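## Task

Take the yellow sponge from the desk and set it on top of the low shelf beneath the REPAIRS sign, without moving that shelf; every low shelf must end standing upright, and the robot must not topple or finish leaning.

## Robot and tools

ROBOT. A wheeled cart with two arms (left_arm, right_arm), a pan/tilt head, and three cameras: head_camera, left_wrist_camera, right_wrist_camera. The cart is 0.53 m wide and spans x = -0.35 to 0.07 m in the base frame (0.46 m wide above the 0.13 m wheels, front at x = 0.01). Each arm swivels about a vertical pan axis at x = -0.060, y = +0.155 (left) or -0.155 m (right); the shoulder sits 0.89 m up. Links: upper arm 0.116, forearm 0.135, hand 0.162 m. The fixed jaw tip reaches about 0.44 m from its pan axis and no lower than 0.54 m above the floor. The base drives forward/back and turns; it cannot strafe.

FRAMES. Base frame: metres, origin on the floor between the drive wheels, x forward, y left, z up. left_hand and right_hand are reported in it and mark the fixed jaw tip; a held object sits toward the swinging jaw. Hand axes: z along the fingers, y from swinging to fixed jaw. base_odometry gives the base pose in the frame where the base started, from wheel turns only (slip counts as motion, collisions can turn the robot unseen); heading in rad, left positive, -3.142 to 3.142.

move. Optional "base", "joints", "speeds", plus "cameras" and "blocking". "base" is a single velocity command, not a pose: {"x_m_s", "turn_rad_s", "for_s"}, run for for_s seconds then stopped, so travel is an offset from where the base is. x_m_s: forward positive, 0.005 to 0.291 m/s in magnitude, or 0. turn_rad_s: left positive, 0.02 to 1.175 rad/s in magnitude, or 0. for_s 0.1 to 7.5 s. Omitted velocities are 0. Acceleration is 0.5 m/s2 (turns 2 rad/s2); if |x|/0.291 + |turn|/1.175 exceeds 1 both are scaled down. Tiny moves (under ~5 mm or 0.02 rad) or near-max speeds may fall short; check odometry. "joints" is one flat object keyed by joint name, giving absolute angles in rad (poses, not offsets). Ranges (tolerance for done): head_pan_rad -3.2..3.2 (0 forward, + left); head_tilt_rad -0.76..1.45 (0 level, + down); per arm, shoulder_pan -2.006..2.149, shoulder_lift -1.836..1.772 (±0.1), elbow_flex -1.773..1.58 (±0.07), wrist_flex -1.799..1.772 (±0.03), wrist_roll -2.816..2.978, gripper -0.03..1.944; others ±0.02, gripper ±0.03. "speeds" is keyed the same way (no grippers), top speed in rad/s from 0.08 to 4.71, for this action only; defaults: head 1.5, shoulder_pan 1.4, shoulder_lift and elbow_flex 2, wrist_flex 1.6, wrist_roll 1.3. Unknown keys make a call invalid; out-of-range values get it refused, and then later move/wait/finished_scene calls in that reply are skipped. Motions in one action start together. blocking true (default) returns when everything rests; false returns within ~0.5 s while motion continues. A new move overrides only the joints it names; one without "base" lets a running base velocity wind down. With no action, move just reports state and all images.

ARM GEOMETRY. Pan: at 0 left_arm faces left and right_arm right; positive is clockwise from above; straight ahead is +1.571 (left) and -1.571 (right). With lift, elbow and wrist all 0 the upper arm points up (tilted 0.24 rad out) and forearm and fingers are horizontal; positive bends downward; the sum of the three is the finger angle below horizontal (1.571 = straight down). wrist_roll -1.522: jaws close across the arm's vertical plane, fixed jaw on the left looking outward; 1.619: fixed jaw on the right; 0.049: closing within that plane. Over furniture with level fingers, keep the fixed jaw on the left so the hand body (about 0.08 m) stays above. Gripper: 0 touching, ~0.075 m apart at 1, 0.106 m at 1.944; each jaw has a small fixed offset.

OTHER TOOLS. wait {seconds 0..10, cameras} lets time pass and returns state, early if motions settle. stop {cameras} brakes all running motions. zoom_image {camera, region [x0,y0,x1,y1] pixels, origin top-left, at most 504x504} enlarges the latest image. finished_scene {scene} ends the scene irreversibly; the goal must hold without the robot. After ending the first scene, make no further call in that reply.

RESULTS. State includes joint_positions, left_hand/right_hand, base_odometry, Motor temperatures (per arm, joints in joint_positions order then gripper), scene_time, and a "pictures" line ordering images. "move" says done or the worst status. base_status done may add "(sent for a of b s)". off_target: resting away from target (load sag, obstruction, or tripped motor). time_out: a joint ran over 14 s and now holds. "joint command not followed"/not_followed: the self-collision check blocked the arm's targets (grippers still run). on_its_own lists unrequested behaviour. MOTOR HOT appears at 55 °C; at 70 °C a motor cuts out (JOINT FAULT / HAND FAULT, status limit_stop_at_motor_heat).

PRACTICE. Start: arms folded, jaws shut, robot 0.65 m wide. Stowed pose: shoulder_pan -1.75 (left) or 1.75 (right), shoulder_lift 0.05, elbow_flex 1.35, wrist_flex -1.55, wrist_roll -1.52. Stow in two steps, wrists first then the rest; unstow in the opposite order. Turning in place needs a 0.44 m clear radius; avoid turning or reversing close to furniture. Loaded joints sag downward, so aim higher next time; hand readings can be off a few cm. Lifts: ~0.4 kg at full reach, ~0.7 kg within 0.28 m. Squeezing harder uses a lower gripper target; close from wide open for the firmest grip; use -0.03 for thin items. Time passes while you reason, and moves keep running.

AVOID. Dropping or flinging objects (over ~3 rad/s), releasing moving items, hitting furniture or shelves, knocking shelves over, hard pulls that tip the robot, arms colliding or gripping each other, joints stuck over 0.30 rad (jaws 0.09) from target for about 2 s, which trips the motor (reset by moving 0.2 rad back from the reading), and long heavy holds that overheat motors.

Each tool is called after ">>>" by a JSON object that holds its "fn" and its "kwargs", one argument or row to a line.

## Session

>>> {"fn": "move", "kwargs": {
  "joints": {"head_tilt_rad": 0.3},
  "cameras": ["head_camera"]
}}

>>> {"fn": "move", "kwargs": {
  "joints": {"head_pan_rad": 1.3},
  "cameras": ["head_camera"]
}}

>>> {"fn": "move", "kwargs": {
  "joints": {"head_pan_rad": -1.3},
  "cameras": ["head_camera"]
}}

Scene clock: 1.00 s.
Motor temperatures (°C): left_arm=[33 34 34 33 35 29] | right_arm=[30 29 26 27 32 27]
move: done
base_odometry: x=+0.000 y=+0.000 heading=+0.000
base_status: not commanded
joint_positions: head_pan_rad=+0.000 head_tilt_rad=+0.292 left_arm_shoulder_pan_rad=+0.000 left_arm_shoulder_lift_rad=-1.704 left_arm_elbow_flex_rad=+1.478 left_arm_wrist_flex_rad=+0.984 left_arm_wrist_roll_rad=-0.001 left_arm_gripper_rad=+0.000 right_arm_shoulder_pan_rad=+0.001 right_arm_shoulder_lift_rad=-1.670 right_arm_elbow_flex_rad=+1.496 right_arm_wrist_flex_rad=+1.032 right_arm_wrist_roll_rad=+0.000 right_arm_gripper_rad=+0.000
joint_status: all done
left_hand: x=-0.0600 y=+0.3116 z=+0.8261 quat_wxyz=(+0.395, -0.918, +0.023, +0.010) (m; base frame)
right_hand: x=-0.0602 y=-0.3015 z=+0.8125 quat_wxyz=(+0.008, +0.023, +0.937, -0.348) (m; base frame)
pictures: head_camera
Images, in order (width x height): head_camera 644x476.

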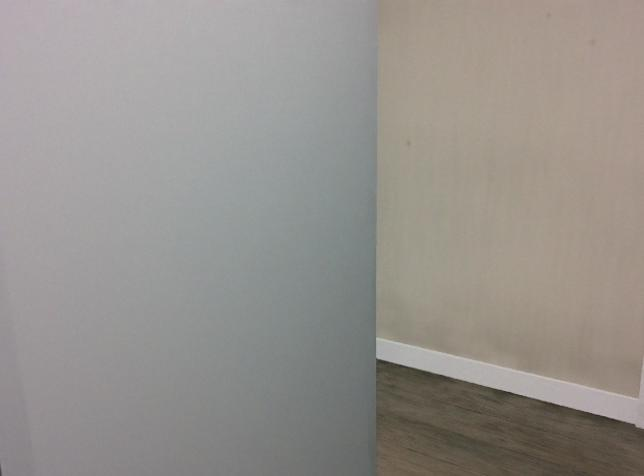

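Scene clock: 2.67 s.
move: done
base_odometry: x=+0.000 y=+0.000 heading=+0.000
base_status: not commanded
joint_positions: head_pan_rad=+1.290 head_tilt_rad=+0.292 left_arm_shoulder_pan_rad=+0.000 left_arm_shoulder_lift_rad=-1.704 left_arm_elbow_flex_rad=+1.478 left_arm_wrist_flex_rad=+0.984 left_arm_wrist_roll_rad=-0.001 left_arm_gripper_rad=+0.000 right_arm_shoulder_pan_rad=+0.001 right_arm_shoulder_lift_rad=-1.670 right_arm_elbow_flex_rad=+1.496 right_arm_wrist_flex_rad=+1.032 right_arm_wrist_roll_rad=+0.000 right_arm_gripper_rad=+0.000
joint_status: all done
left_hand: x=-0.0600 y=+0.3116 z=+0.8261 quat_wxyz=(+0.395, -0.918, +0.023, +0.010) (m; base frame)
right_hand: x=-0.0602 y=-0.3015 z=+0.8125 quat_wxyz=(+0.008, +0.023, +0.937, -0.348) (m; base frame)
pictures: head_camera
Images, in order (width x height): head_camera 644x476.

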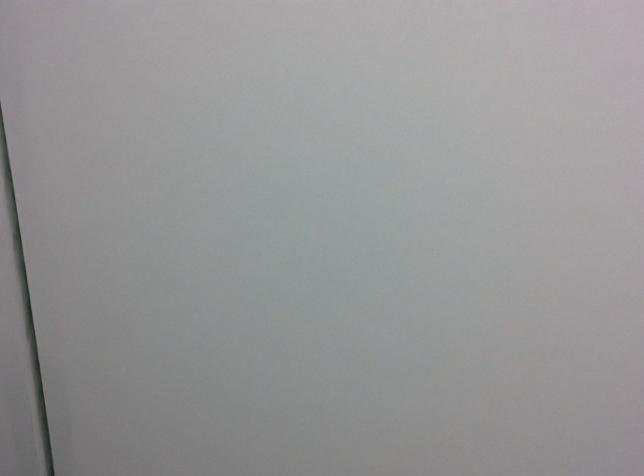

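Scene clock: 5.20 s.
move: done
base_odometry: x=+0.000 y=+0.000 heading=+0.000
base_status: not commanded
joint_positions: head_pan_rad=-1.290 head_tilt_rad=+0.292 left_arm_shoulder_pan_rad=+0.000 left_arm_shoulder_lift_rad=-1.704 left_arm_elbow_flex_rad=+1.478 left_arm_wrist_flex_rad=+0.984 left_arm_wrist_roll_rad=-0.001 left_arm_gripper_rad=+0.000 right_arm_shoulder_pan_rad=+0.001 right_arm_shoulder_lift_rad=-1.670 right_arm_elbow_flex_rad=+1.496 right_arm_wrist_flex_rad=+1.032 right_arm_wrist_roll_rad=+0.000 right_arm_gripper_rad=+0.000
joint_status: all done
left_hand: x=-0.0600 y=+0.3116 z=+0.8261 quat_wxyz=(+0.395, -0.918, +0.023, +0.010) (m; base frame)
right_hand: x=-0.0602 y=-0.3015 z=+0.8125 quat_wxyz=(+0.008, +0.023, +0.937, -0.348) (m; base frame)
pictures: head_camera
Images, in order (width x height): head_camera 644x476.

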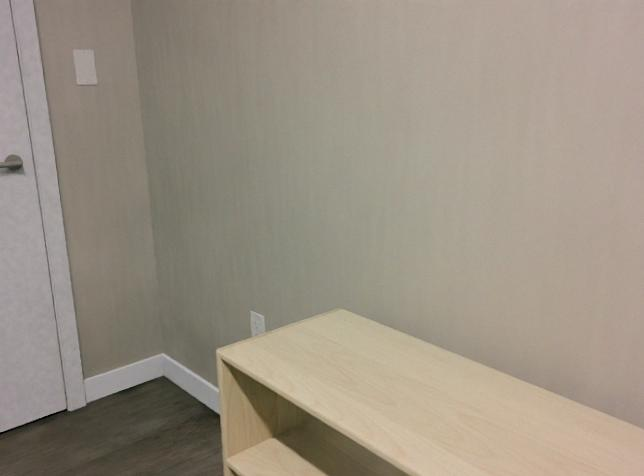

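>>> {"fn": "move", "kwargs": {
  "joints": {"head_pan_rad": -2.1},
  "cameras": ["head_camera"]
}}

>>> {"fn": "move", "kwargs": {
  "joints": {"head_pan_rad": -3.1},
  "cameras": ["head_camera"]
}}

>>> {"fn": "move", "kwargs": {
  "joints": {"head_pan_rad": 2.3},
  "cameras": ["head_camera"]
}}

>>> {"fn": "move", "kwargs": {
  "joints": {"head_pan_rad": -0.6},
  "cameras": ["head_camera"]
}}

Scene clock: 12.70 s.
move: done
base_odometry: x=+0.000 y=+0.000 heading=+0.000
base_status: not commanded
joint_positions: head_pan_rad=-2.091 head_tilt_rad=+0.292 left_arm_shoulder_pan_rad=+0.000 left_arm_shoulder_lift_rad=-1.704 left_arm_elbow_flex_rad=+1.478 left_arm_wrist_flex_rad=+0.984 left_arm_wrist_roll_rad=-0.001 left_arm_gripper_rad=+0.000 right_arm_shoulder_pan_rad=+0.001 right_arm_shoulder_lift_rad=-1.670 right_arm_elbow_flex_rad=+1.496 right_arm_wrist_flex_rad=+1.032 right_arm_wrist_roll_rad=+0.000 right_arm_gripper_rad=+0.000
joint_status: all done
left_hand: x=-0.0600 y=+0.3116 z=+0.8261 quat_wxyz=(+0.395, -0.918, +0.023, +0.010) (m; base frame)
right_hand: x=-0.0602 y=-0.3015 z=+0.8125 quat_wxyz=(+0.008, +0.023, +0.937, -0.348) (m; base frame)
pictures: head_camera
Images, in order (width x height): head_camera 644x476.

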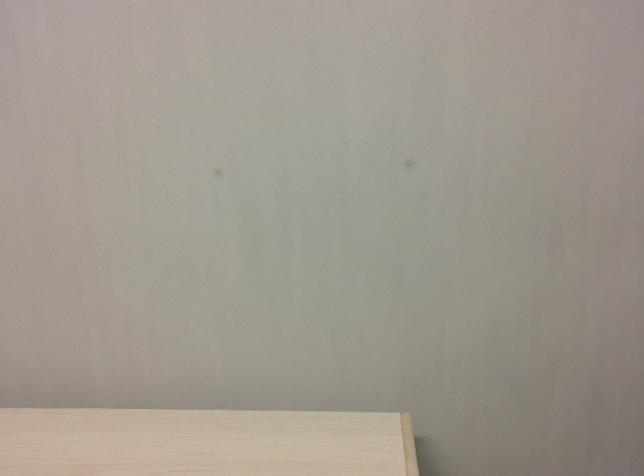

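Scene clock: 14.17 s.
move: done
base_odometry: x=+0.000 y=+0.000 heading=+0.000
base_status: not commanded
joint_positions: head_pan_rad=-3.091 head_tilt_rad=+0.292 left_arm_shoulder_pan_rad=+0.000 left_arm_shoulder_lift_rad=-1.704 left_arm_elbow_flex_rad=+1.478 left_arm_wrist_flex_rad=+0.984 left_arm_wrist_roll_rad=-0.001 left_arm_gripper_rad=+0.000 right_arm_shoulder_pan_rad=+0.001 right_arm_shoulder_lift_rad=-1.670 right_arm_elbow_flex_rad=+1.496 right_arm_wrist_flex_rad=+1.032 right_arm_wrist_roll_rad=+0.000 right_arm_gripper_rad=+0.000
joint_status: all done
left_hand: x=-0.0600 y=+0.3116 z=+0.8261 quat_wxyz=(+0.395, -0.918, +0.023, +0.010) (m; base frame)
right_hand: x=-0.0602 y=-0.3015 z=+0.8125 quat_wxyz=(+0.008, +0.023, +0.937, -0.348) (m; base frame)
pictures: head_camera
Images, in order (width x height): head_camera 644x476.

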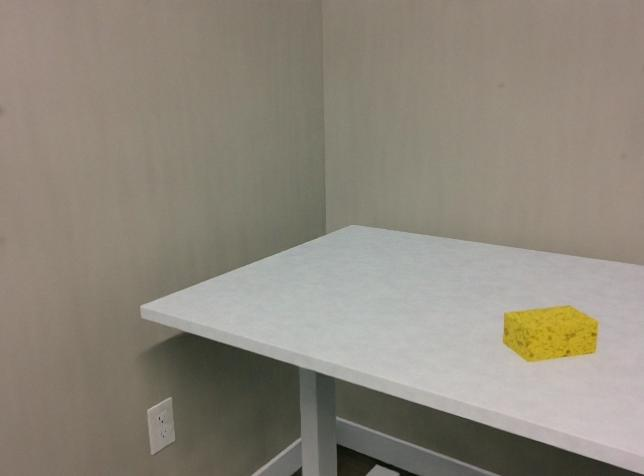

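Scene clock: 18.57 s.
move: done
base_odometry: x=+0.000 y=+0.000 heading=+0.000
base_status: not commanded
joint_positions: head_pan_rad=+2.289 head_tilt_rad=+0.292 left_arm_shoulder_pan_rad=+0.000 left_arm_shoulder_lift_rad=-1.704 left_arm_elbow_flex_rad=+1.478 left_arm_wrist_flex_rad=+0.984 left_arm_wrist_roll_rad=-0.001 left_arm_gripper_rad=+0.000 right_arm_shoulder_pan_rad=+0.001 right_arm_shoulder_lift_rad=-1.670 right_arm_elbow_flex_rad=+1.496 right_arm_wrist_flex_rad=+1.032 right_arm_wrist_roll_rad=+0.000 right_arm_gripper_rad=+0.000
joint_status: all done
left_hand: x=-0.0600 y=+0.3116 z=+0.8261 quat_wxyz=(+0.395, -0.918, +0.023, +0.010) (m; base frame)
right_hand: x=-0.0602 y=-0.3015 z=+0.8125 quat_wxyz=(+0.008, +0.023, +0.937, -0.348) (m; base frame)
pictures: head_camera
Images, in order (width x height): head_camera 644x476.

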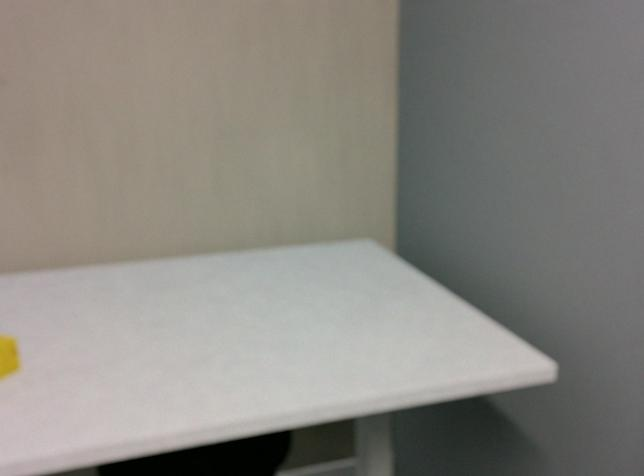

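Scene clock: 21.30 s.
move: done
base_odometry: x=+0.000 y=+0.000 heading=+0.000
base_status: not commanded
joint_positions: head_pan_rad=-0.591 head_tilt_rad=+0.292 left_arm_shoulder_pan_rad=+0.000 left_arm_shoulder_lift_rad=-1.704 left_arm_elbow_flex_rad=+1.478 left_arm_wrist_flex_rad=+0.984 left_arm_wrist_roll_rad=-0.001 left_arm_gripper_rad=+0.000 right_arm_shoulder_pan_rad=+0.001 right_arm_shoulder_lift_rad=-1.670 right_arm_elbow_flex_rad=+1.496 right_arm_wrist_flex_rad=+1.032 right_arm_wrist_roll_rad=+0.000 right_arm_gripper_rad=+0.000
joint_status: all done
left_hand: x=-0.0600 y=+0.3116 z=+0.8261 quat_wxyz=(+0.395, -0.918, +0.023, +0.010) (m; base frame)
right_hand: x=-0.0602 y=-0.3015 z=+0.8125 quat_wxyz=(+0.008, +0.023, +0.937, -0.348) (m; base frame)
pictures: head_camera
Images, in order (width x height): head_camera 644x476.

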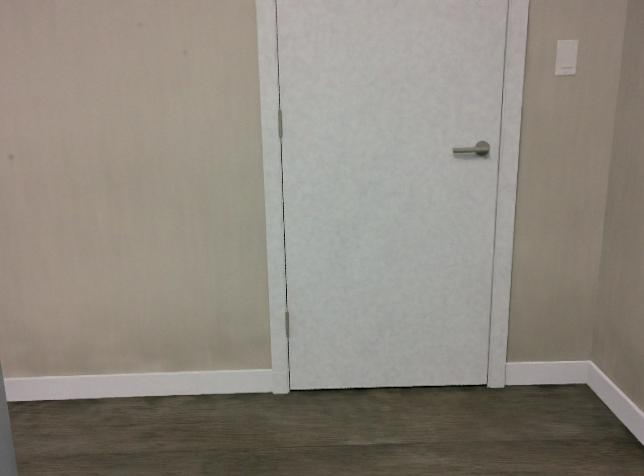

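>>> {"fn": "move", "kwargs": {
  "joints": {"head_pan_rad": -1.7, "head_tilt_rad": -0.1},
  "cameras": ["head_camera"]
}}

>>> {"fn": "move", "kwargs": {
  "joints": {"head_pan_rad": -1.7, "head_tilt_rad": 0.8},
  "cameras": ["head_camera"]
}}

>>> {"fn": "move", "kwargs": {
  "joints": {"head_pan_rad": 2.8, "head_tilt_rad": 0.5},
  "cameras": ["head_camera"]
}}

>>> {"fn": "move", "kwargs": {
  "joints": {"head_pan_rad": 0.5, "head_tilt_rad": 1.0},
  "cameras": ["head_camera"]
}}

Scene clock: 32.23 s.
move: done
base_odometry: x=+0.000 y=+0.000 heading=+0.000
base_status: not commanded
joint_positions: head_pan_rad=-1.690 head_tilt_rad=-0.090 left_arm_shoulder_pan_rad=+0.000 left_arm_shoulder_lift_rad=-1.704 left_arm_elbow_flex_rad=+1.478 left_arm_wrist_flex_rad=+0.984 left_arm_wrist_roll_rad=-0.001 left_arm_gripper_rad=+0.000 right_arm_shoulder_pan_rad=+0.001 right_arm_shoulder_lift_rad=-1.670 right_arm_elbow_flex_rad=+1.496 right_arm_wrist_flex_rad=+1.032 right_arm_wrist_roll_rad=+0.000 right_arm_gripper_rad=+0.000
joint_status: all done
left_hand: x=-0.0600 y=+0.3116 z=+0.8261 quat_wxyz=(+0.395, -0.918, +0.023, +0.010) (m; base frame)
right_hand: x=-0.0602 y=-0.3015 z=+0.8125 quat_wxyz=(+0.008, +0.023, +0.937, -0.348) (m; base frame)
pictures: head_camera
Images, in order (width x height): head_camera 644x476.

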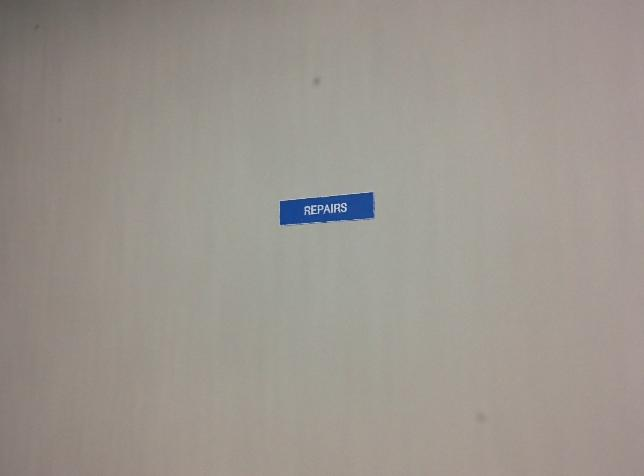

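Scene clock: 33.63 s.
move: done
base_odometry: x=+0.000 y=+0.000 heading=+0.000
base_status: not commanded
joint_positions: head_pan_rad=-1.690 head_tilt_rad=+0.794 left_arm_shoulder_pan_rad=+0.000 left_arm_shoulder_lift_rad=-1.704 left_arm_elbow_flex_rad=+1.478 left_arm_wrist_flex_rad=+0.984 left_arm_wrist_roll_rad=-0.001 left_arm_gripper_rad=+0.000 right_arm_shoulder_pan_rad=+0.001 right_arm_shoulder_lift_rad=-1.670 right_arm_elbow_flex_rad=+1.496 right_arm_wrist_flex_rad=+1.032 right_arm_wrist_roll_rad=+0.000 right_arm_gripper_rad=+0.000
joint_status: all done
left_hand: x=-0.0600 y=+0.3116 z=+0.8261 quat_wxyz=(+0.395, -0.918, +0.023, +0.010) (m; base frame)
right_hand: x=-0.0602 y=-0.3015 z=+0.8125 quat_wxyz=(+0.008, +0.023, +0.937, -0.348) (m; base frame)
pictures: head_camera
Images, in order (width x height): head_camera 644x476.

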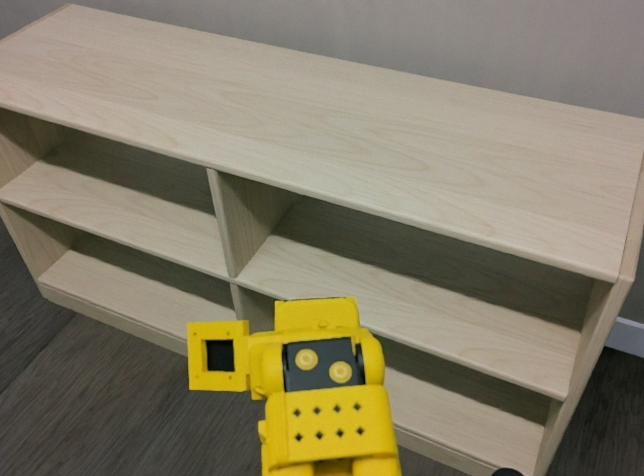

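Scene clock: 37.43 s.
move: done
base_odometry: x=+0.000 y=+0.000 heading=+0.000
base_status: not commanded
joint_positions: head_pan_rad=+2.789 head_tilt_rad=+0.513 left_arm_shoulder_pan_rad=+0.000 left_arm_shoulder_lift_rad=-1.704 left_arm_elbow_flex_rad=+1.478 left_arm_wrist_flex_rad=+0.984 left_arm_wrist_roll_rad=-0.001 left_arm_gripper_rad=+0.000 right_arm_shoulder_pan_rad=+0.001 right_arm_shoulder_lift_rad=-1.670 right_arm_elbow_flex_rad=+1.496 right_arm_wrist_flex_rad=+1.032 right_arm_wrist_roll_rad=+0.000 right_arm_gripper_rad=+0.000
joint_status: all done
left_hand: x=-0.0600 y=+0.3116 z=+0.8261 quat_wxyz=(+0.395, -0.918, +0.023, +0.010) (m; base frame)
right_hand: x=-0.0602 y=-0.3015 z=+0.8125 quat_wxyz=(+0.008, +0.023, +0.937, -0.348) (m; base frame)
pictures: head_camera
Images, in order (width x height): head_camera 644x476.

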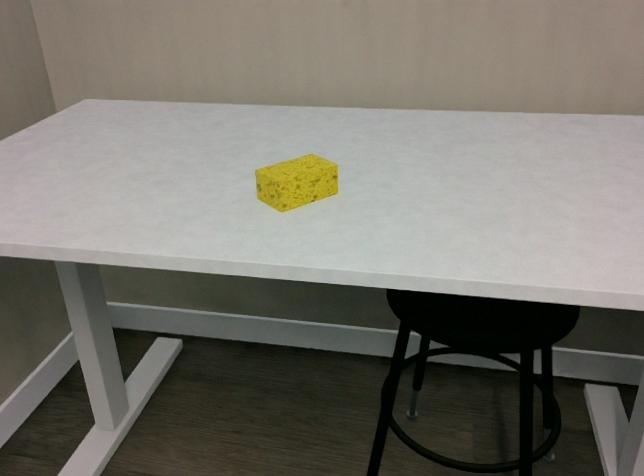

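Scene clock: 39.77 s.
move: done
base_odometry: x=+0.000 y=+0.000 heading=+0.000
base_status: not commanded
joint_positions: head_pan_rad=+0.509 head_tilt_rad=+0.994 left_arm_shoulder_pan_rad=+0.000 left_arm_shoulder_lift_rad=-1.704 left_arm_elbow_flex_rad=+1.478 left_arm_wrist_flex_rad=+0.984 left_arm_wrist_roll_rad=-0.001 left_arm_gripper_rad=+0.000 right_arm_shoulder_pan_rad=+0.001 right_arm_shoulder_lift_rad=-1.670 right_arm_elbow_flex_rad=+1.496 right_arm_wrist_flex_rad=+1.032 right_arm_wrist_roll_rad=+0.000 right_arm_gripper_rad=+0.000
joint_status: all done
left_hand: x=-0.0600 y=+0.3116 z=+0.8261 quat_wxyz=(+0.395, -0.918, +0.023, +0.010) (m; base frame)
right_hand: x=-0.0602 y=-0.3015 z=+0.8125 quat_wxyz=(+0.008, +0.023, +0.937, -0.348) (m; base frame)
pictures: head_camera
Images, in order (width x height): head_camera 644x476.

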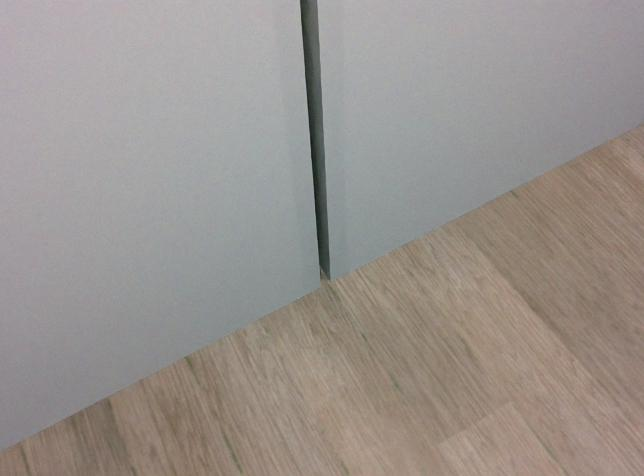

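>>> {"fn": "move", "kwargs": {
  "base": {"turn_rad_s": 0.6, "for_s": 4.38},
  "joints": {"head_pan_rad": 0, "head_tilt_rad": 0.6},
  "cameras": ["head_camera"]
}}

>>> {"fn": "move", "kwargs": {
  "base": {"x_m_s": 0.15, "for_s": 1.7},
  "cameras": ["head_camera"]
}}

Scene clock: 85.17 s.
move: done
base_odometry: x=-0.001 y=+0.000 heading=+2.619
base_status: done (sent for 4.37 of 4.37 s)
joint_positions: head_pan_rad=+0.009 head_tilt_rad=+0.613 left_arm_shoulder_pan_rad=-0.004 left_arm_shoulder_lift_rad=-1.704 left_arm_elbow_flex_rad=+1.478 left_arm_wrist_flex_rad=+0.984 left_arm_wrist_roll_rad=-0.001 left_arm_gripper_rad=+0.000 right_arm_shoulder_pan_rad=-0.002 right_arm_shoulder_lift_rad=-1.670 right_arm_elbow_flex_rad=+1.496 right_arm_wrist_flex_rad=+1.032 right_arm_wrist_roll_rad=+0.000 right_arm_gripper_rad=+0.000
joint_status: all done
left_hand: x=-0.0607 y=+0.3116 z=+0.8261 quat_wxyz=(+0.395, -0.918, +0.021, +0.011) (m; base frame)
right_hand: x=-0.0597 y=-0.3015 z=+0.8125 quat_wxyz=(+0.009, +0.022, +0.937, -0.348) (m; base frame)
pictures: head_camera
Images, in order (width x height): head_camera 644x476.

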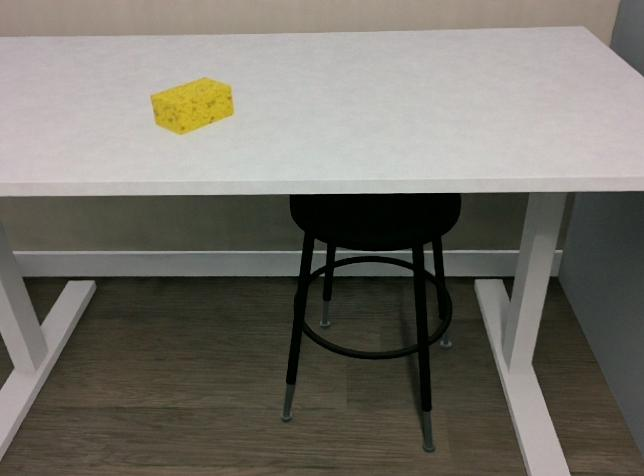

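Scene clock: 87.80 s.
move: done
base_odometry: x=-0.223 y=+0.127 heading=+2.622
base_status: done (sent for 1.7 of 1.7 s)
joint_positions: head_pan_rad=+0.009 head_tilt_rad=+0.613 left_arm_shoulder_pan_rad=-0.003 left_arm_shoulder_lift_rad=-1.704 left_arm_elbow_flex_rad=+1.478 left_arm_wrist_flex_rad=+0.984 left_arm_wrist_roll_rad=-0.001 left_arm_gripper_rad=+0.000 right_arm_shoulder_pan_rad=-0.002 right_arm_shoulder_lift_rad=-1.670 right_arm_elbow_flex_rad=+1.496 right_arm_wrist_flex_rad=+1.032 right_arm_wrist_roll_rad=+0.000 right_arm_gripper_rad=+0.000
joint_status: not commanded
left_hand: x=-0.0604 y=+0.3116 z=+0.8261 quat_wxyz=(+0.395, -0.918, +0.021, +0.010) (m; base frame)
right_hand: x=-0.0597 y=-0.3015 z=+0.8125 quat_wxyz=(+0.009, +0.022, +0.937, -0.348) (m; base frame)
pictures: head_camera
Images, in order (width x height): head_camera 644x476.

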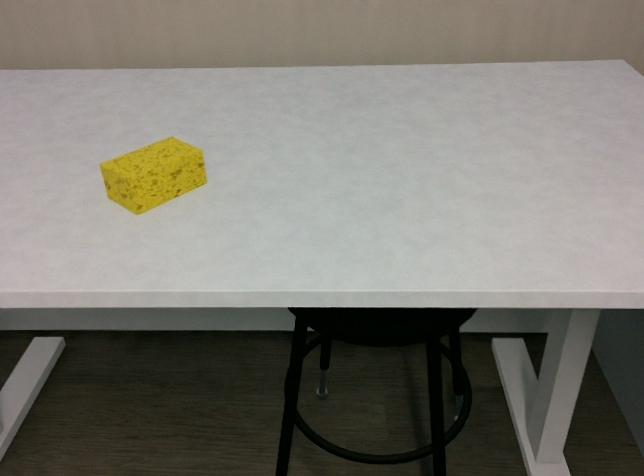

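>>> {"fn": "zoom_image", "kwargs": {
  "camera": "head_camera",
  "region": [80, 120, 240, 238]
}}

Scaled by 3.150.

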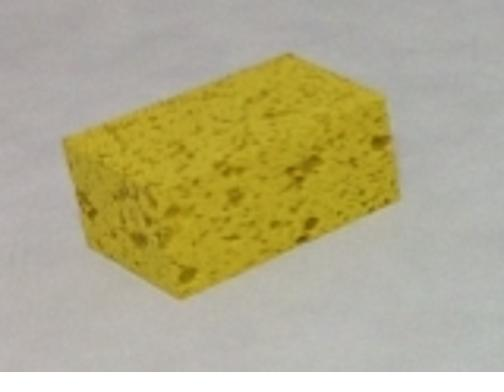

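>>> {"fn": "move", "kwargs": {
  "base": {"turn_rad_s": 0.6, "for_s": 1.17}
}}

>>> {"fn": "move", "kwargs": {
  "base": {"x_m_s": 0.2, "for_s": 1.6}
}}

>>> {"fn": "move", "kwargs": {
  "base": {"turn_rad_s": -0.6, "for_s": 1.17},
  "cameras": ["head_camera"]
}}

>>> {"fn": "move", "kwargs": {
  "joints": {"left_arm_shoulder_lift_rad": 0.2, "left_arm_elbow_flex_rad": -0.2, "left_arm_wrist_flex_rad": 0.7}
}}

>>> {"fn": "move", "kwargs": {
  "joints": {"left_arm_shoulder_pan_rad": 1.92, "left_arm_wrist_roll_rad": -1.9, "left_arm_wrist_flex_rad": 1.0, "left_arm_gripper_rad": 1.5},
  "cameras": ["head_camera", "left_wrist_camera"]
}}

Scene clock: 159.30 s.
move: done
base_odometry: x=-0.222 y=+0.126 heading=-2.964
base_status: done (sent for 1.17 of 1.17 s)
joint_positions: head_pan_rad=+0.009 head_tilt_rad=+0.613 left_arm_shoulder_pan_rad=-0.004 left_arm_shoulder_lift_rad=-1.704 left_arm_elbow_flex_rad=+1.478 left_arm_wrist_flex_rad=+0.984 left_arm_wrist_roll_rad=-0.001 left_arm_gripper_rad=+0.000 right_arm_shoulder_pan_rad=-0.004 right_arm_shoulder_lift_rad=-1.670 right_arm_elbow_flex_rad=+1.496 right_arm_wrist_flex_rad=+1.032 right_arm_wrist_roll_rad=+0.000 right_arm_gripper_rad=+0.000
joint_status: not commanded
left_hand: x=-0.0607 y=+0.3116 z=+0.8261 quat_wxyz=(+0.395, -0.918, +0.021, +0.011) (m; base frame)
right_hand: x=-0.0595 y=-0.3015 z=+0.8125 quat_wxyz=(+0.009, +0.021, +0.937, -0.348) (m; base frame)
pictures: none

Scene clock: 161.90 s.
move: done
base_odometry: x=-0.537 y=+0.069 heading=-2.962
base_status: done (sent for 1.6 of 1.6 s)
joint_positions: head_pan_rad=+0.009 head_tilt_rad=+0.613 left_arm_shoulder_pan_rad=-0.001 left_arm_shoulder_lift_rad=-1.704 left_arm_elbow_flex_rad=+1.478 left_arm_wrist_flex_rad=+0.984 left_arm_wrist_roll_rad=-0.001 left_arm_gripper_rad=+0.000 right_arm_shoulder_pan_rad=+0.001 right_arm_shoulder_lift_rad=-1.670 right_arm_elbow_flex_rad=+1.496 right_arm_wrist_flex_rad=+1.032 right_arm_wrist_roll_rad=+0.000 right_arm_gripper_rad=+0.000
joint_status: not commanded
left_hand: x=-0.0602 y=+0.3116 z=+0.8261 quat_wxyz=(+0.395, -0.918, +0.022, +0.010) (m; base frame)
right_hand: x=-0.0602 y=-0.3015 z=+0.8125 quat_wxyz=(+0.008, +0.023, +0.937, -0.348) (m; base frame)
pictures: none

Scene clock: 163.77 s.
move: done
base_odometry: x=-0.537 y=+0.069 heading=+2.621
base_status: done (sent for 1.17 of 1.17 s)
joint_positions: head_pan_rad=+0.009 head_tilt_rad=+0.613 left_arm_shoulder_pan_rad=+0.000 left_arm_shoulder_lift_rad=-1.704 left_arm_elbow_flex_rad=+1.478 left_arm_wrist_flex_rad=+0.984 left_arm_wrist_roll_rad=-0.001 left_arm_gripper_rad=+0.000 right_arm_shoulder_pan_rad=+0.003 right_arm_shoulder_lift_rad=-1.670 right_arm_elbow_flex_rad=+1.496 right_arm_wrist_flex_rad=+1.032 right_arm_wrist_roll_rad=+0.000 right_arm_gripper_rad=+0.000
joint_status: not commanded
left_hand: x=-0.0600 y=+0.3116 z=+0.8261 quat_wxyz=(+0.395, -0.918, +0.023, +0.010) (m; base frame)
right_hand: x=-0.0604 y=-0.3015 z=+0.8125 quat_wxyz=(+0.008, +0.024, +0.937, -0.348) (m; base frame)
pictures: head_camera
Images, in order (width x height): head_camera 644x476.

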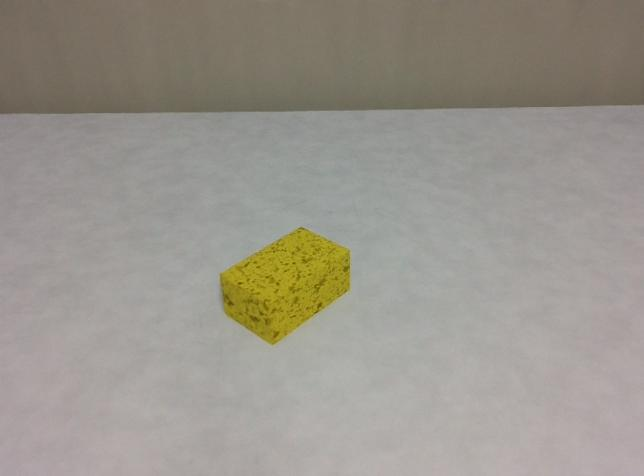

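Scene clock: 165.67 s.
move: done
base_odometry: x=-0.537 y=+0.069 heading=+2.621
base_status: not commanded
joint_positions: head_pan_rad=+0.009 head_tilt_rad=+0.613 left_arm_shoulder_pan_rad=+0.000 left_arm_shoulder_lift_rad=+0.209 left_arm_elbow_flex_rad=-0.162 left_arm_wrist_flex_rad=+0.714 left_arm_wrist_roll_rad=-0.001 left_arm_gripper_rad=+0.000 right_arm_shoulder_pan_rad=+0.003 right_arm_shoulder_lift_rad=-1.670 right_arm_elbow_flex_rad=+1.496 right_arm_wrist_flex_rad=+1.032 right_arm_wrist_roll_rad=+0.000 right_arm_gripper_rad=+0.000
joint_status: all done
left_hand: x=-0.0599 y=+0.4820 z=+0.8807 quat_wxyz=(+0.394, -0.919, +0.023, +0.010) (m; base frame)
right_hand: x=-0.0604 y=-0.3015 z=+0.8125 quat_wxyz=(+0.008, +0.024, +0.937, -0.348) (m; base frame)
pictures: none

Scene clock: 167.90 s.
move: done
base_odometry: x=-0.537 y=+0.069 heading=+2.621
base_status: not commanded
joint_positions: head_pan_rad=+0.009 head_tilt_rad=+0.613 left_arm_shoulder_pan_rad=+1.913 left_arm_shoulder_lift_rad=+0.209 left_arm_elbow_flex_rad=-0.165 left_arm_wrist_flex_rad=+0.996 left_arm_wrist_roll_rad=-1.895 left_arm_gripper_rad=+1.493 right_arm_shoulder_pan_rad=+0.003 right_arm_shoulder_lift_rad=-1.670 right_arm_elbow_flex_rad=+1.496 right_arm_wrist_flex_rad=+1.032 right_arm_wrist_roll_rad=+0.000 right_arm_gripper_rad=+0.000
joint_status: all done
left_hand: x=+0.2248 y=+0.0613 z=+0.8605 quat_wxyz=(+0.262, +0.338, +0.904, +0.004) (m; base frame)
right_hand: x=-0.0604 y=-0.3015 z=+0.8125 quat_wxyz=(+0.008, +0.024, +0.937, -0.348) (m; base frame)
pictures: head_camera, left_wrist_camera
Images, in order (width x height): head_camera 644x476, left_wrist_camera 644x476.

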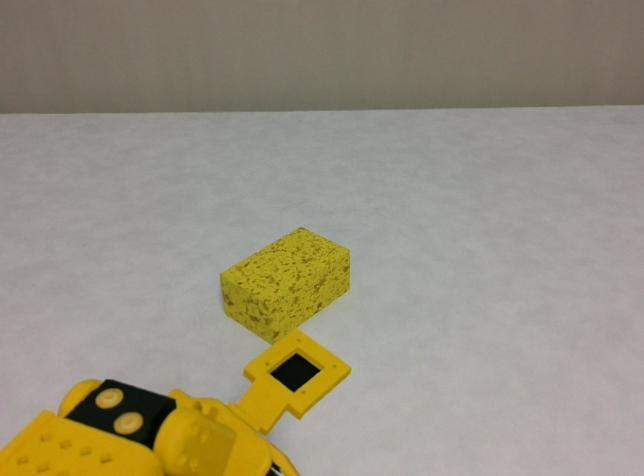

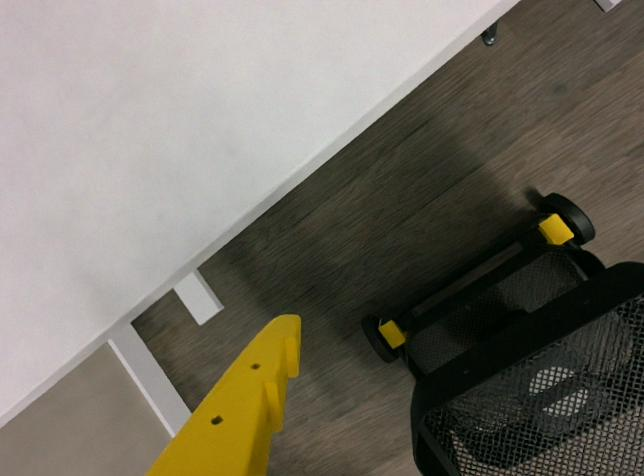

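>>> {"fn": "move", "kwargs": {
  "joints": {"left_arm_shoulder_pan_rad": 1.81, "left_arm_wrist_roll_rad": -2.0, "left_arm_wrist_flex_rad": 0.9}
}}

>>> {"fn": "move", "kwargs": {
  "base": {"x_m_s": 0.1, "for_s": 2.0},
  "joints": {"head_tilt_rad": 0.9},
  "cameras": ["head_camera", "left_wrist_camera"]
}}

Scene clock: 190.83 s.
move: done
base_odometry: x=-0.537 y=+0.069 heading=+2.621
base_status: not commanded
joint_positions: head_pan_rad=+0.009 head_tilt_rad=+0.613 left_arm_shoulder_pan_rad=+1.815 left_arm_shoulder_lift_rad=+0.209 left_arm_elbow_flex_rad=-0.165 left_arm_wrist_flex_rad=+0.912 left_arm_wrist_roll_rad=-1.995 left_arm_gripper_rad=+1.493 right_arm_shoulder_pan_rad=+0.003 right_arm_shoulder_lift_rad=-1.670 right_arm_elbow_flex_rad=+1.496 right_arm_wrist_flex_rad=+1.032 right_arm_wrist_roll_rad=+0.000 right_arm_gripper_rad=+0.000
joint_status: all done
left_hand: x=+0.2440 y=+0.0865 z=+0.8684 quat_wxyz=(+0.301, +0.334, +0.893, +0.035) (m; base frame)
right_hand: x=-0.0604 y=-0.3015 z=+0.8125 quat_wxyz=(+0.008, +0.024, +0.937, -0.348) (m; base frame)
pictures: none

Scene clock: 193.67 s.
move: done
base_odometry: x=-0.711 y=+0.169 heading=+2.618
base_status: done (sent for 2 of 2 s)
joint_positions: head_pan_rad=+0.009 head_tilt_rad=+0.894 left_arm_shoulder_pan_rad=+1.813 left_arm_shoulder_lift_rad=+0.209 left_arm_elbow_flex_rad=-0.165 left_arm_wrist_flex_rad=+0.910 left_arm_wrist_roll_rad=-1.995 left_arm_gripper_rad=+1.493 right_arm_shoulder_pan_rad=+0.004 right_arm_shoulder_lift_rad=-1.670 right_arm_elbow_flex_rad=+1.496 right_arm_wrist_flex_rad=+1.032 right_arm_wrist_roll_rad=+0.000 right_arm_gripper_rad=+0.000
joint_status: all done
left_hand: x=+0.2443 y=+0.0869 z=+0.8686 quat_wxyz=(+0.301, +0.334, +0.893, +0.035) (m; base frame)
right_hand: x=-0.0606 y=-0.3015 z=+0.8125 quat_wxyz=(+0.008, +0.025, +0.937, -0.348) (m; base frame)
pictures: head_camera, left_wrist_camera
Images, in order (width x height): head_camera 644x476, left_wrist_camera 644x476.

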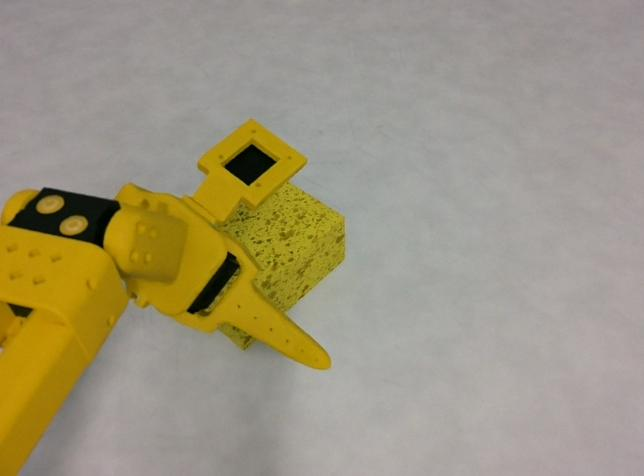

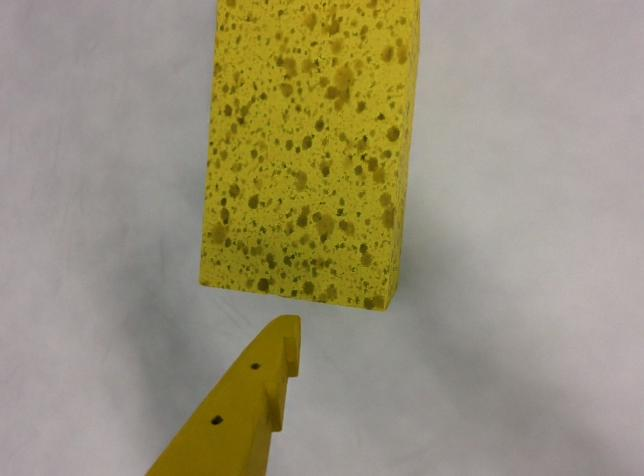

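>>> {"fn": "move", "kwargs": {
  "joints": {"left_arm_shoulder_pan_rad": 1.787, "left_arm_shoulder_lift_rad": 0.486, "left_arm_elbow_flex_rad": -0.33, "left_arm_wrist_flex_rad": 0.54},
  "cameras": ["head_camera", "left_wrist_camera"]
}}

Scene clock: 210.23 s.
move: done
base_odometry: x=-0.711 y=+0.169 heading=+2.618
base_status: not commanded
joint_positions: head_pan_rad=+0.009 head_tilt_rad=+0.894 left_arm_shoulder_pan_rad=+1.789 left_arm_shoulder_lift_rad=+0.498 left_arm_elbow_flex_rad=-0.294 left_arm_wrist_flex_rad=+0.554 left_arm_wrist_roll_rad=-1.995 left_arm_gripper_rad=+1.493 right_arm_shoulder_pan_rad=+0.004 right_arm_shoulder_lift_rad=-1.670 right_arm_elbow_flex_rad=+1.496 right_arm_wrist_flex_rad=+1.032 right_arm_wrist_roll_rad=+0.000 right_arm_gripper_rad=+0.000
joint_status: all done
left_hand: x=+0.2938 y=+0.0838 z=+0.8495 quat_wxyz=(+0.392, +0.311, +0.864, +0.050) (m; base frame)
right_hand: x=-0.0606 y=-0.3015 z=+0.8125 quat_wxyz=(+0.008, +0.025, +0.937, -0.348) (m; base frame)
pictures: head_camera, left_wrist_camera
Images, in order (width x height): head_camera 644x476, left_wrist_camera 644x476.

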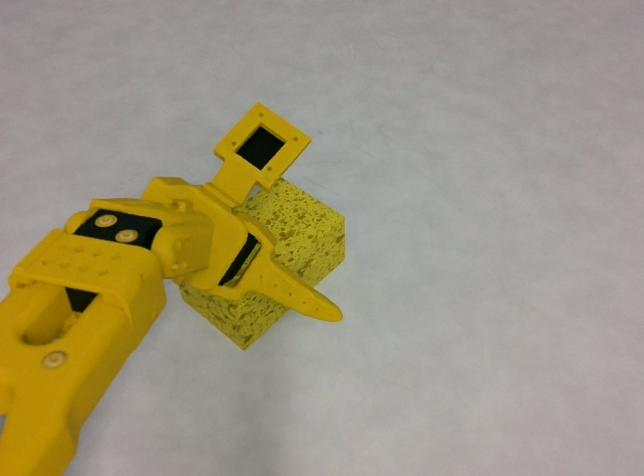

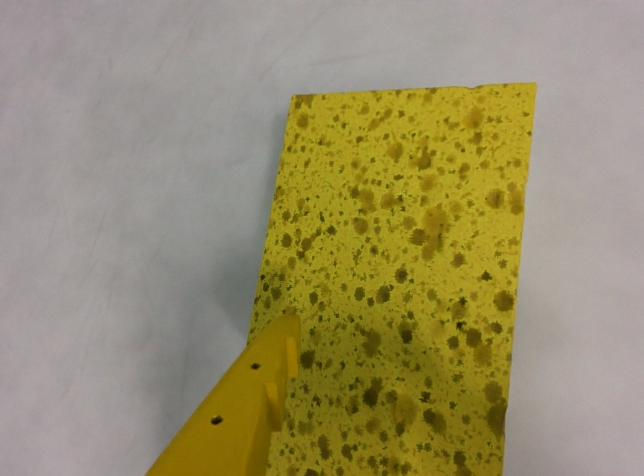

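>>> {"fn": "move", "kwargs": {
  "joints": {"left_arm_shoulder_pan_rad": 1.745}
}}

>>> {"fn": "move", "kwargs": {
  "joints": {"left_arm_shoulder_lift_rad": 0.73, "left_arm_elbow_flex_rad": -0.52, "left_arm_wrist_flex_rad": 0.59},
  "speeds": {"left_arm_shoulder_lift_rad": 0.5, "left_arm_elbow_flex_rad": 0.5, "left_arm_wrist_flex_rad": 0.3},
  "cameras": ["head_camera", "left_wrist_camera"]
}}

Scene clock: 225.53 s.
move: done
base_odometry: x=-0.711 y=+0.169 heading=+2.618
base_status: not commanded
joint_positions: head_pan_rad=+0.009 head_tilt_rad=+0.894 left_arm_shoulder_pan_rad=+1.749 left_arm_shoulder_lift_rad=+0.498 left_arm_elbow_flex_rad=-0.294 left_arm_wrist_flex_rad=+0.553 left_arm_wrist_roll_rad=-2.004 left_arm_gripper_rad=+1.493 right_arm_shoulder_pan_rad=+0.004 right_arm_shoulder_lift_rad=-1.670 right_arm_elbow_flex_rad=+1.496 right_arm_wrist_flex_rad=+1.032 right_arm_wrist_roll_rad=+0.000 right_arm_gripper_rad=+0.000
joint_status: all done
left_hand: x=+0.2966 y=+0.0979 z=+0.8497 quat_wxyz=(+0.392, +0.298, +0.869, +0.060) (m; base frame)
right_hand: x=-0.0606 y=-0.3015 z=+0.8125 quat_wxyz=(+0.008, +0.025, +0.937, -0.348) (m; base frame)
pictures: none

Scene clock: 226.57 s.
move: done
base_odometry: x=-0.711 y=+0.169 heading=+2.618
base_status: not commanded
joint_positions: head_pan_rad=+0.009 head_tilt_rad=+0.894 left_arm_shoulder_pan_rad=+1.747 left_arm_shoulder_lift_rad=+0.728 left_arm_elbow_flex_rad=-0.504 left_arm_wrist_flex_rad=+0.583 left_arm_wrist_roll_rad=-2.004 left_arm_gripper_rad=+1.493 right_arm_shoulder_pan_rad=+0.004 right_arm_shoulder_lift_rad=-1.670 right_arm_elbow_flex_rad=+1.496 right_arm_wrist_flex_rad=+1.032 right_arm_wrist_roll_rad=+0.000 right_arm_gripper_rad=+0.000
joint_status: all done
left_hand: x=+0.3079 y=+0.0964 z=+0.8211 quat_wxyz=(+0.368, +0.300, +0.878, +0.057) (m; base frame)
right_hand: x=-0.0606 y=-0.3015 z=+0.8125 quat_wxyz=(+0.008, +0.025, +0.937, -0.348) (m; base frame)
pictures: head_camera, left_wrist_camera
Images, in order (width x height): head_camera 644x476, left_wrist_camera 644x476.

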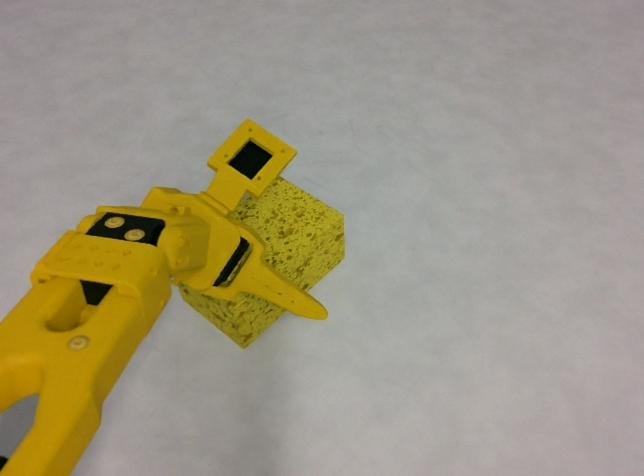

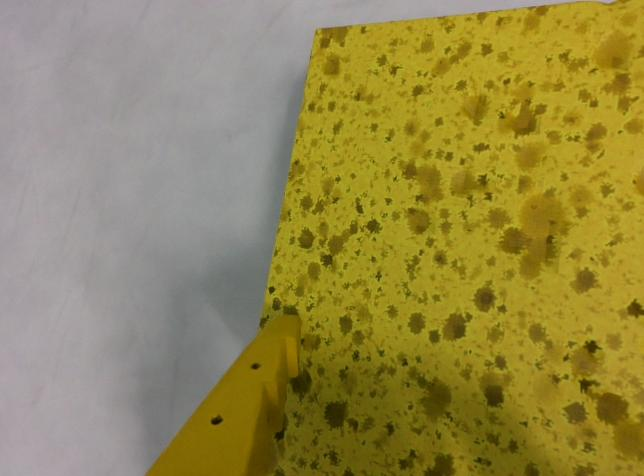

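>>> {"fn": "move", "kwargs": {
  "joints": {"left_arm_shoulder_pan_rad": 1.7}
}}

>>> {"fn": "move", "kwargs": {
  "joints": {"left_arm_shoulder_lift_rad": 0.82, "left_arm_elbow_flex_rad": -0.59, "left_arm_wrist_flex_rad": 0.61},
  "speeds": {"left_arm_shoulder_lift_rad": 0.3, "left_arm_elbow_flex_rad": 0.3, "left_arm_wrist_flex_rad": 0.2},
  "cameras": ["head_camera", "left_wrist_camera"]
}}

Scene clock: 235.47 s.
move: done
base_odometry: x=-0.711 y=+0.169 heading=+2.618
base_status: not commanded
joint_positions: head_pan_rad=+0.009 head_tilt_rad=+0.894 left_arm_shoulder_pan_rad=+1.714 left_arm_shoulder_lift_rad=+0.729 left_arm_elbow_flex_rad=-0.507 left_arm_wrist_flex_rad=+0.583 left_arm_wrist_roll_rad=-2.004 left_arm_gripper_rad=+1.493 right_arm_shoulder_pan_rad=+0.004 right_arm_shoulder_lift_rad=-1.670 right_arm_elbow_flex_rad=+1.496 right_arm_wrist_flex_rad=+1.032 right_arm_wrist_roll_rad=+0.000 right_arm_gripper_rad=+0.000
joint_status: all done
left_hand: x=+0.3099 y=+0.1088 z=+0.8213 quat_wxyz=(+0.368, +0.285, +0.883, +0.063) (m; base frame)
right_hand: x=-0.0606 y=-0.3015 z=+0.8125 quat_wxyz=(+0.008, +0.025, +0.937, -0.348) (m; base frame)
pictures: none

Scene clock: 236.20 s.
move: done
base_odometry: x=-0.711 y=+0.169 heading=+2.618
base_status: not commanded
joint_positions: head_pan_rad=+0.009 head_tilt_rad=+0.894 left_arm_shoulder_pan_rad=+1.697 left_arm_shoulder_lift_rad=+0.795 left_arm_elbow_flex_rad=-0.592 left_arm_wrist_flex_rad=+0.594 left_arm_wrist_roll_rad=-2.004 left_arm_gripper_rad=+1.493 right_arm_shoulder_pan_rad=+0.004 right_arm_shoulder_lift_rad=-1.670 right_arm_elbow_flex_rad=+1.496 right_arm_wrist_flex_rad=+1.032 right_arm_wrist_roll_rad=+0.000 right_arm_gripper_rad=+0.000
joint_status: all done
left_hand: x=+0.3160 y=+0.1144 z=+0.8182 quat_wxyz=(+0.371, +0.277, +0.884, +0.067) (m; base frame)
right_hand: x=-0.0606 y=-0.3015 z=+0.8125 quat_wxyz=(+0.008, +0.025, +0.937, -0.348) (m; base frame)
pictures: head_camera, left_wrist_camera
Images, in order (width x height): head_camera 644x476, left_wrist_camera 644x476.

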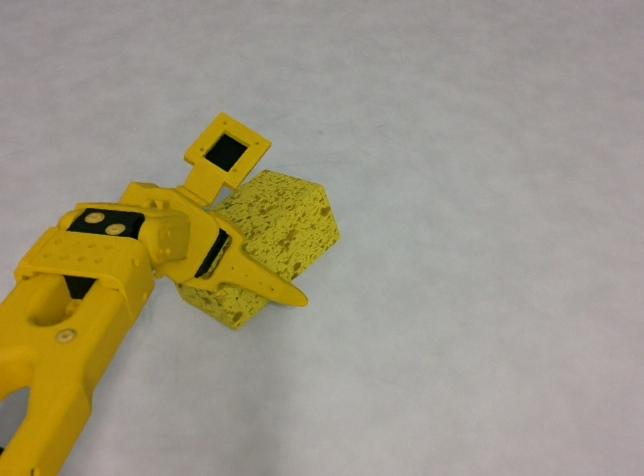

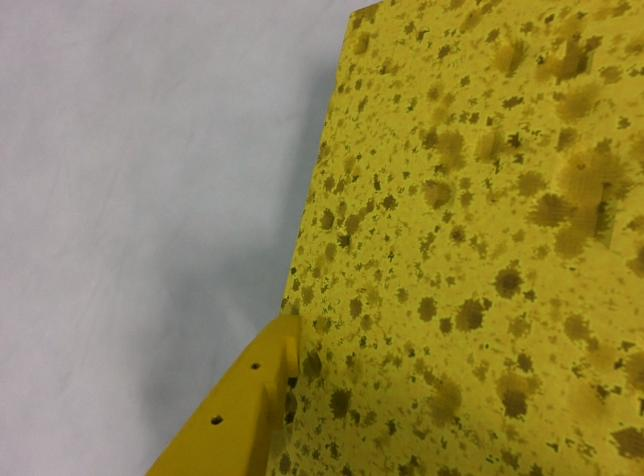

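>>> {"fn": "move", "kwargs": {
  "joints": {"left_arm_shoulder_lift_rad": 0.64, "left_arm_elbow_flex_rad": -0.52}
}}

>>> {"fn": "move", "kwargs": {
  "joints": {"left_arm_shoulder_pan_rad": 1.64, "left_arm_gripper_rad": 1.8}
}}

>>> {"fn": "move", "kwargs": {
  "joints": {"left_arm_shoulder_lift_rad": 0.74, "left_arm_elbow_flex_rad": -0.54, "left_arm_wrist_flex_rad": 0.61},
  "speeds": {"left_arm_shoulder_lift_rad": 0.3, "left_arm_elbow_flex_rad": 0.3, "left_arm_wrist_flex_rad": 0.2},
  "cameras": ["head_camera", "left_wrist_camera"]
}}

Scene clock: 247.53 s.
move: done
base_odometry: x=-0.711 y=+0.169 heading=+2.618
base_status: not commanded
joint_positions: head_pan_rad=+0.009 head_tilt_rad=+0.894 left_arm_shoulder_pan_rad=+1.704 left_arm_shoulder_lift_rad=+0.711 left_arm_elbow_flex_rad=-0.518 left_arm_wrist_flex_rad=+0.609 left_arm_wrist_roll_rad=-2.004 left_arm_gripper_rad=+1.493 right_arm_shoulder_pan_rad=+0.004 right_arm_shoulder_lift_rad=-1.670 right_arm_elbow_flex_rad=+1.496 right_arm_wrist_flex_rad=+1.032 right_arm_wrist_roll_rad=+0.000 right_arm_gripper_rad=+0.000
joint_status: all done
left_hand: x=+0.3101 y=+0.1122 z=+0.8273 quat_wxyz=(+0.369, +0.281, +0.883, +0.065) (m; base frame)
right_hand: x=-0.0606 y=-0.3015 z=+0.8125 quat_wxyz=(+0.008, +0.025, +0.937, -0.348) (m; base frame)
pictures: none

Scene clock: 248.47 s.
move: done
base_odometry: x=-0.711 y=+0.169 heading=+2.618
base_status: not commanded
joint_positions: head_pan_rad=+0.009 head_tilt_rad=+0.894 left_arm_shoulder_pan_rad=+1.641 left_arm_shoulder_lift_rad=+0.711 left_arm_elbow_flex_rad=-0.518 left_arm_wrist_flex_rad=+0.609 left_arm_wrist_roll_rad=-2.004 left_arm_gripper_rad=+1.792 right_arm_shoulder_pan_rad=+0.004 right_arm_shoulder_lift_rad=-1.670 right_arm_elbow_flex_rad=+1.496 right_arm_wrist_flex_rad=+1.032 right_arm_wrist_roll_rad=+0.000 right_arm_gripper_rad=+0.000
joint_status: all done
left_hand: x=+0.3121 y=+0.1356 z=+0.8273 quat_wxyz=(+0.367, +0.253, +0.892, +0.077) (m; base frame)
right_hand: x=-0.0606 y=-0.3015 z=+0.8125 quat_wxyz=(+0.008, +0.025, +0.937, -0.348) (m; base frame)
pictures: none

Scene clock: 249.27 s.
move: done
base_odometry: x=-0.711 y=+0.169 heading=+2.618
base_status: not commanded
joint_positions: head_pan_rad=+0.009 head_tilt_rad=+0.894 left_arm_shoulder_pan_rad=+1.641 left_arm_shoulder_lift_rad=+0.755 left_arm_elbow_flex_rad=-0.518 left_arm_wrist_flex_rad=+0.609 left_arm_wrist_roll_rad=-2.004 left_arm_gripper_rad=+1.792 right_arm_shoulder_pan_rad=+0.004 right_arm_shoulder_lift_rad=-1.670 right_arm_elbow_flex_rad=+1.496 right_arm_wrist_flex_rad=+1.032 right_arm_wrist_roll_rad=+0.000 right_arm_gripper_rad=+0.000
joint_status: all done
left_hand: x=+0.3088 y=+0.1358 z=+0.8121 quat_wxyz=(+0.347, +0.255, +0.900, +0.072) (m; base frame)
right_hand: x=-0.0606 y=-0.3015 z=+0.8125 quat_wxyz=(+0.008, +0.025, +0.937, -0.348) (m; base frame)
pictures: head_camera, left_wrist_camera
Images, in order (width x height): head_camera 644x476, left_wrist_camera 644x476.

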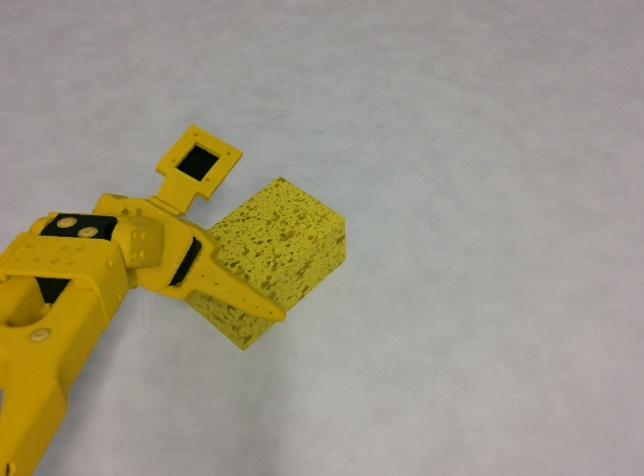

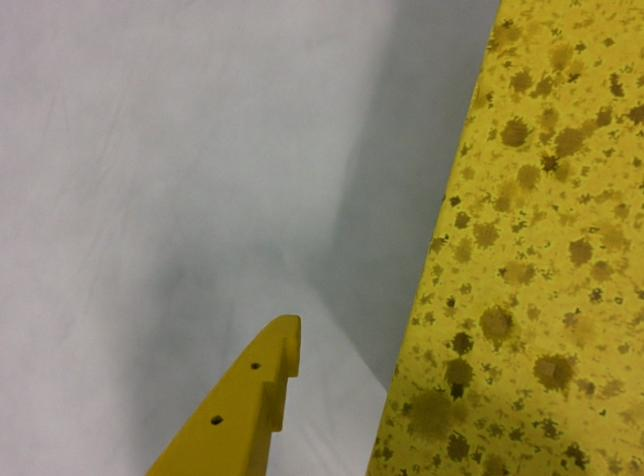

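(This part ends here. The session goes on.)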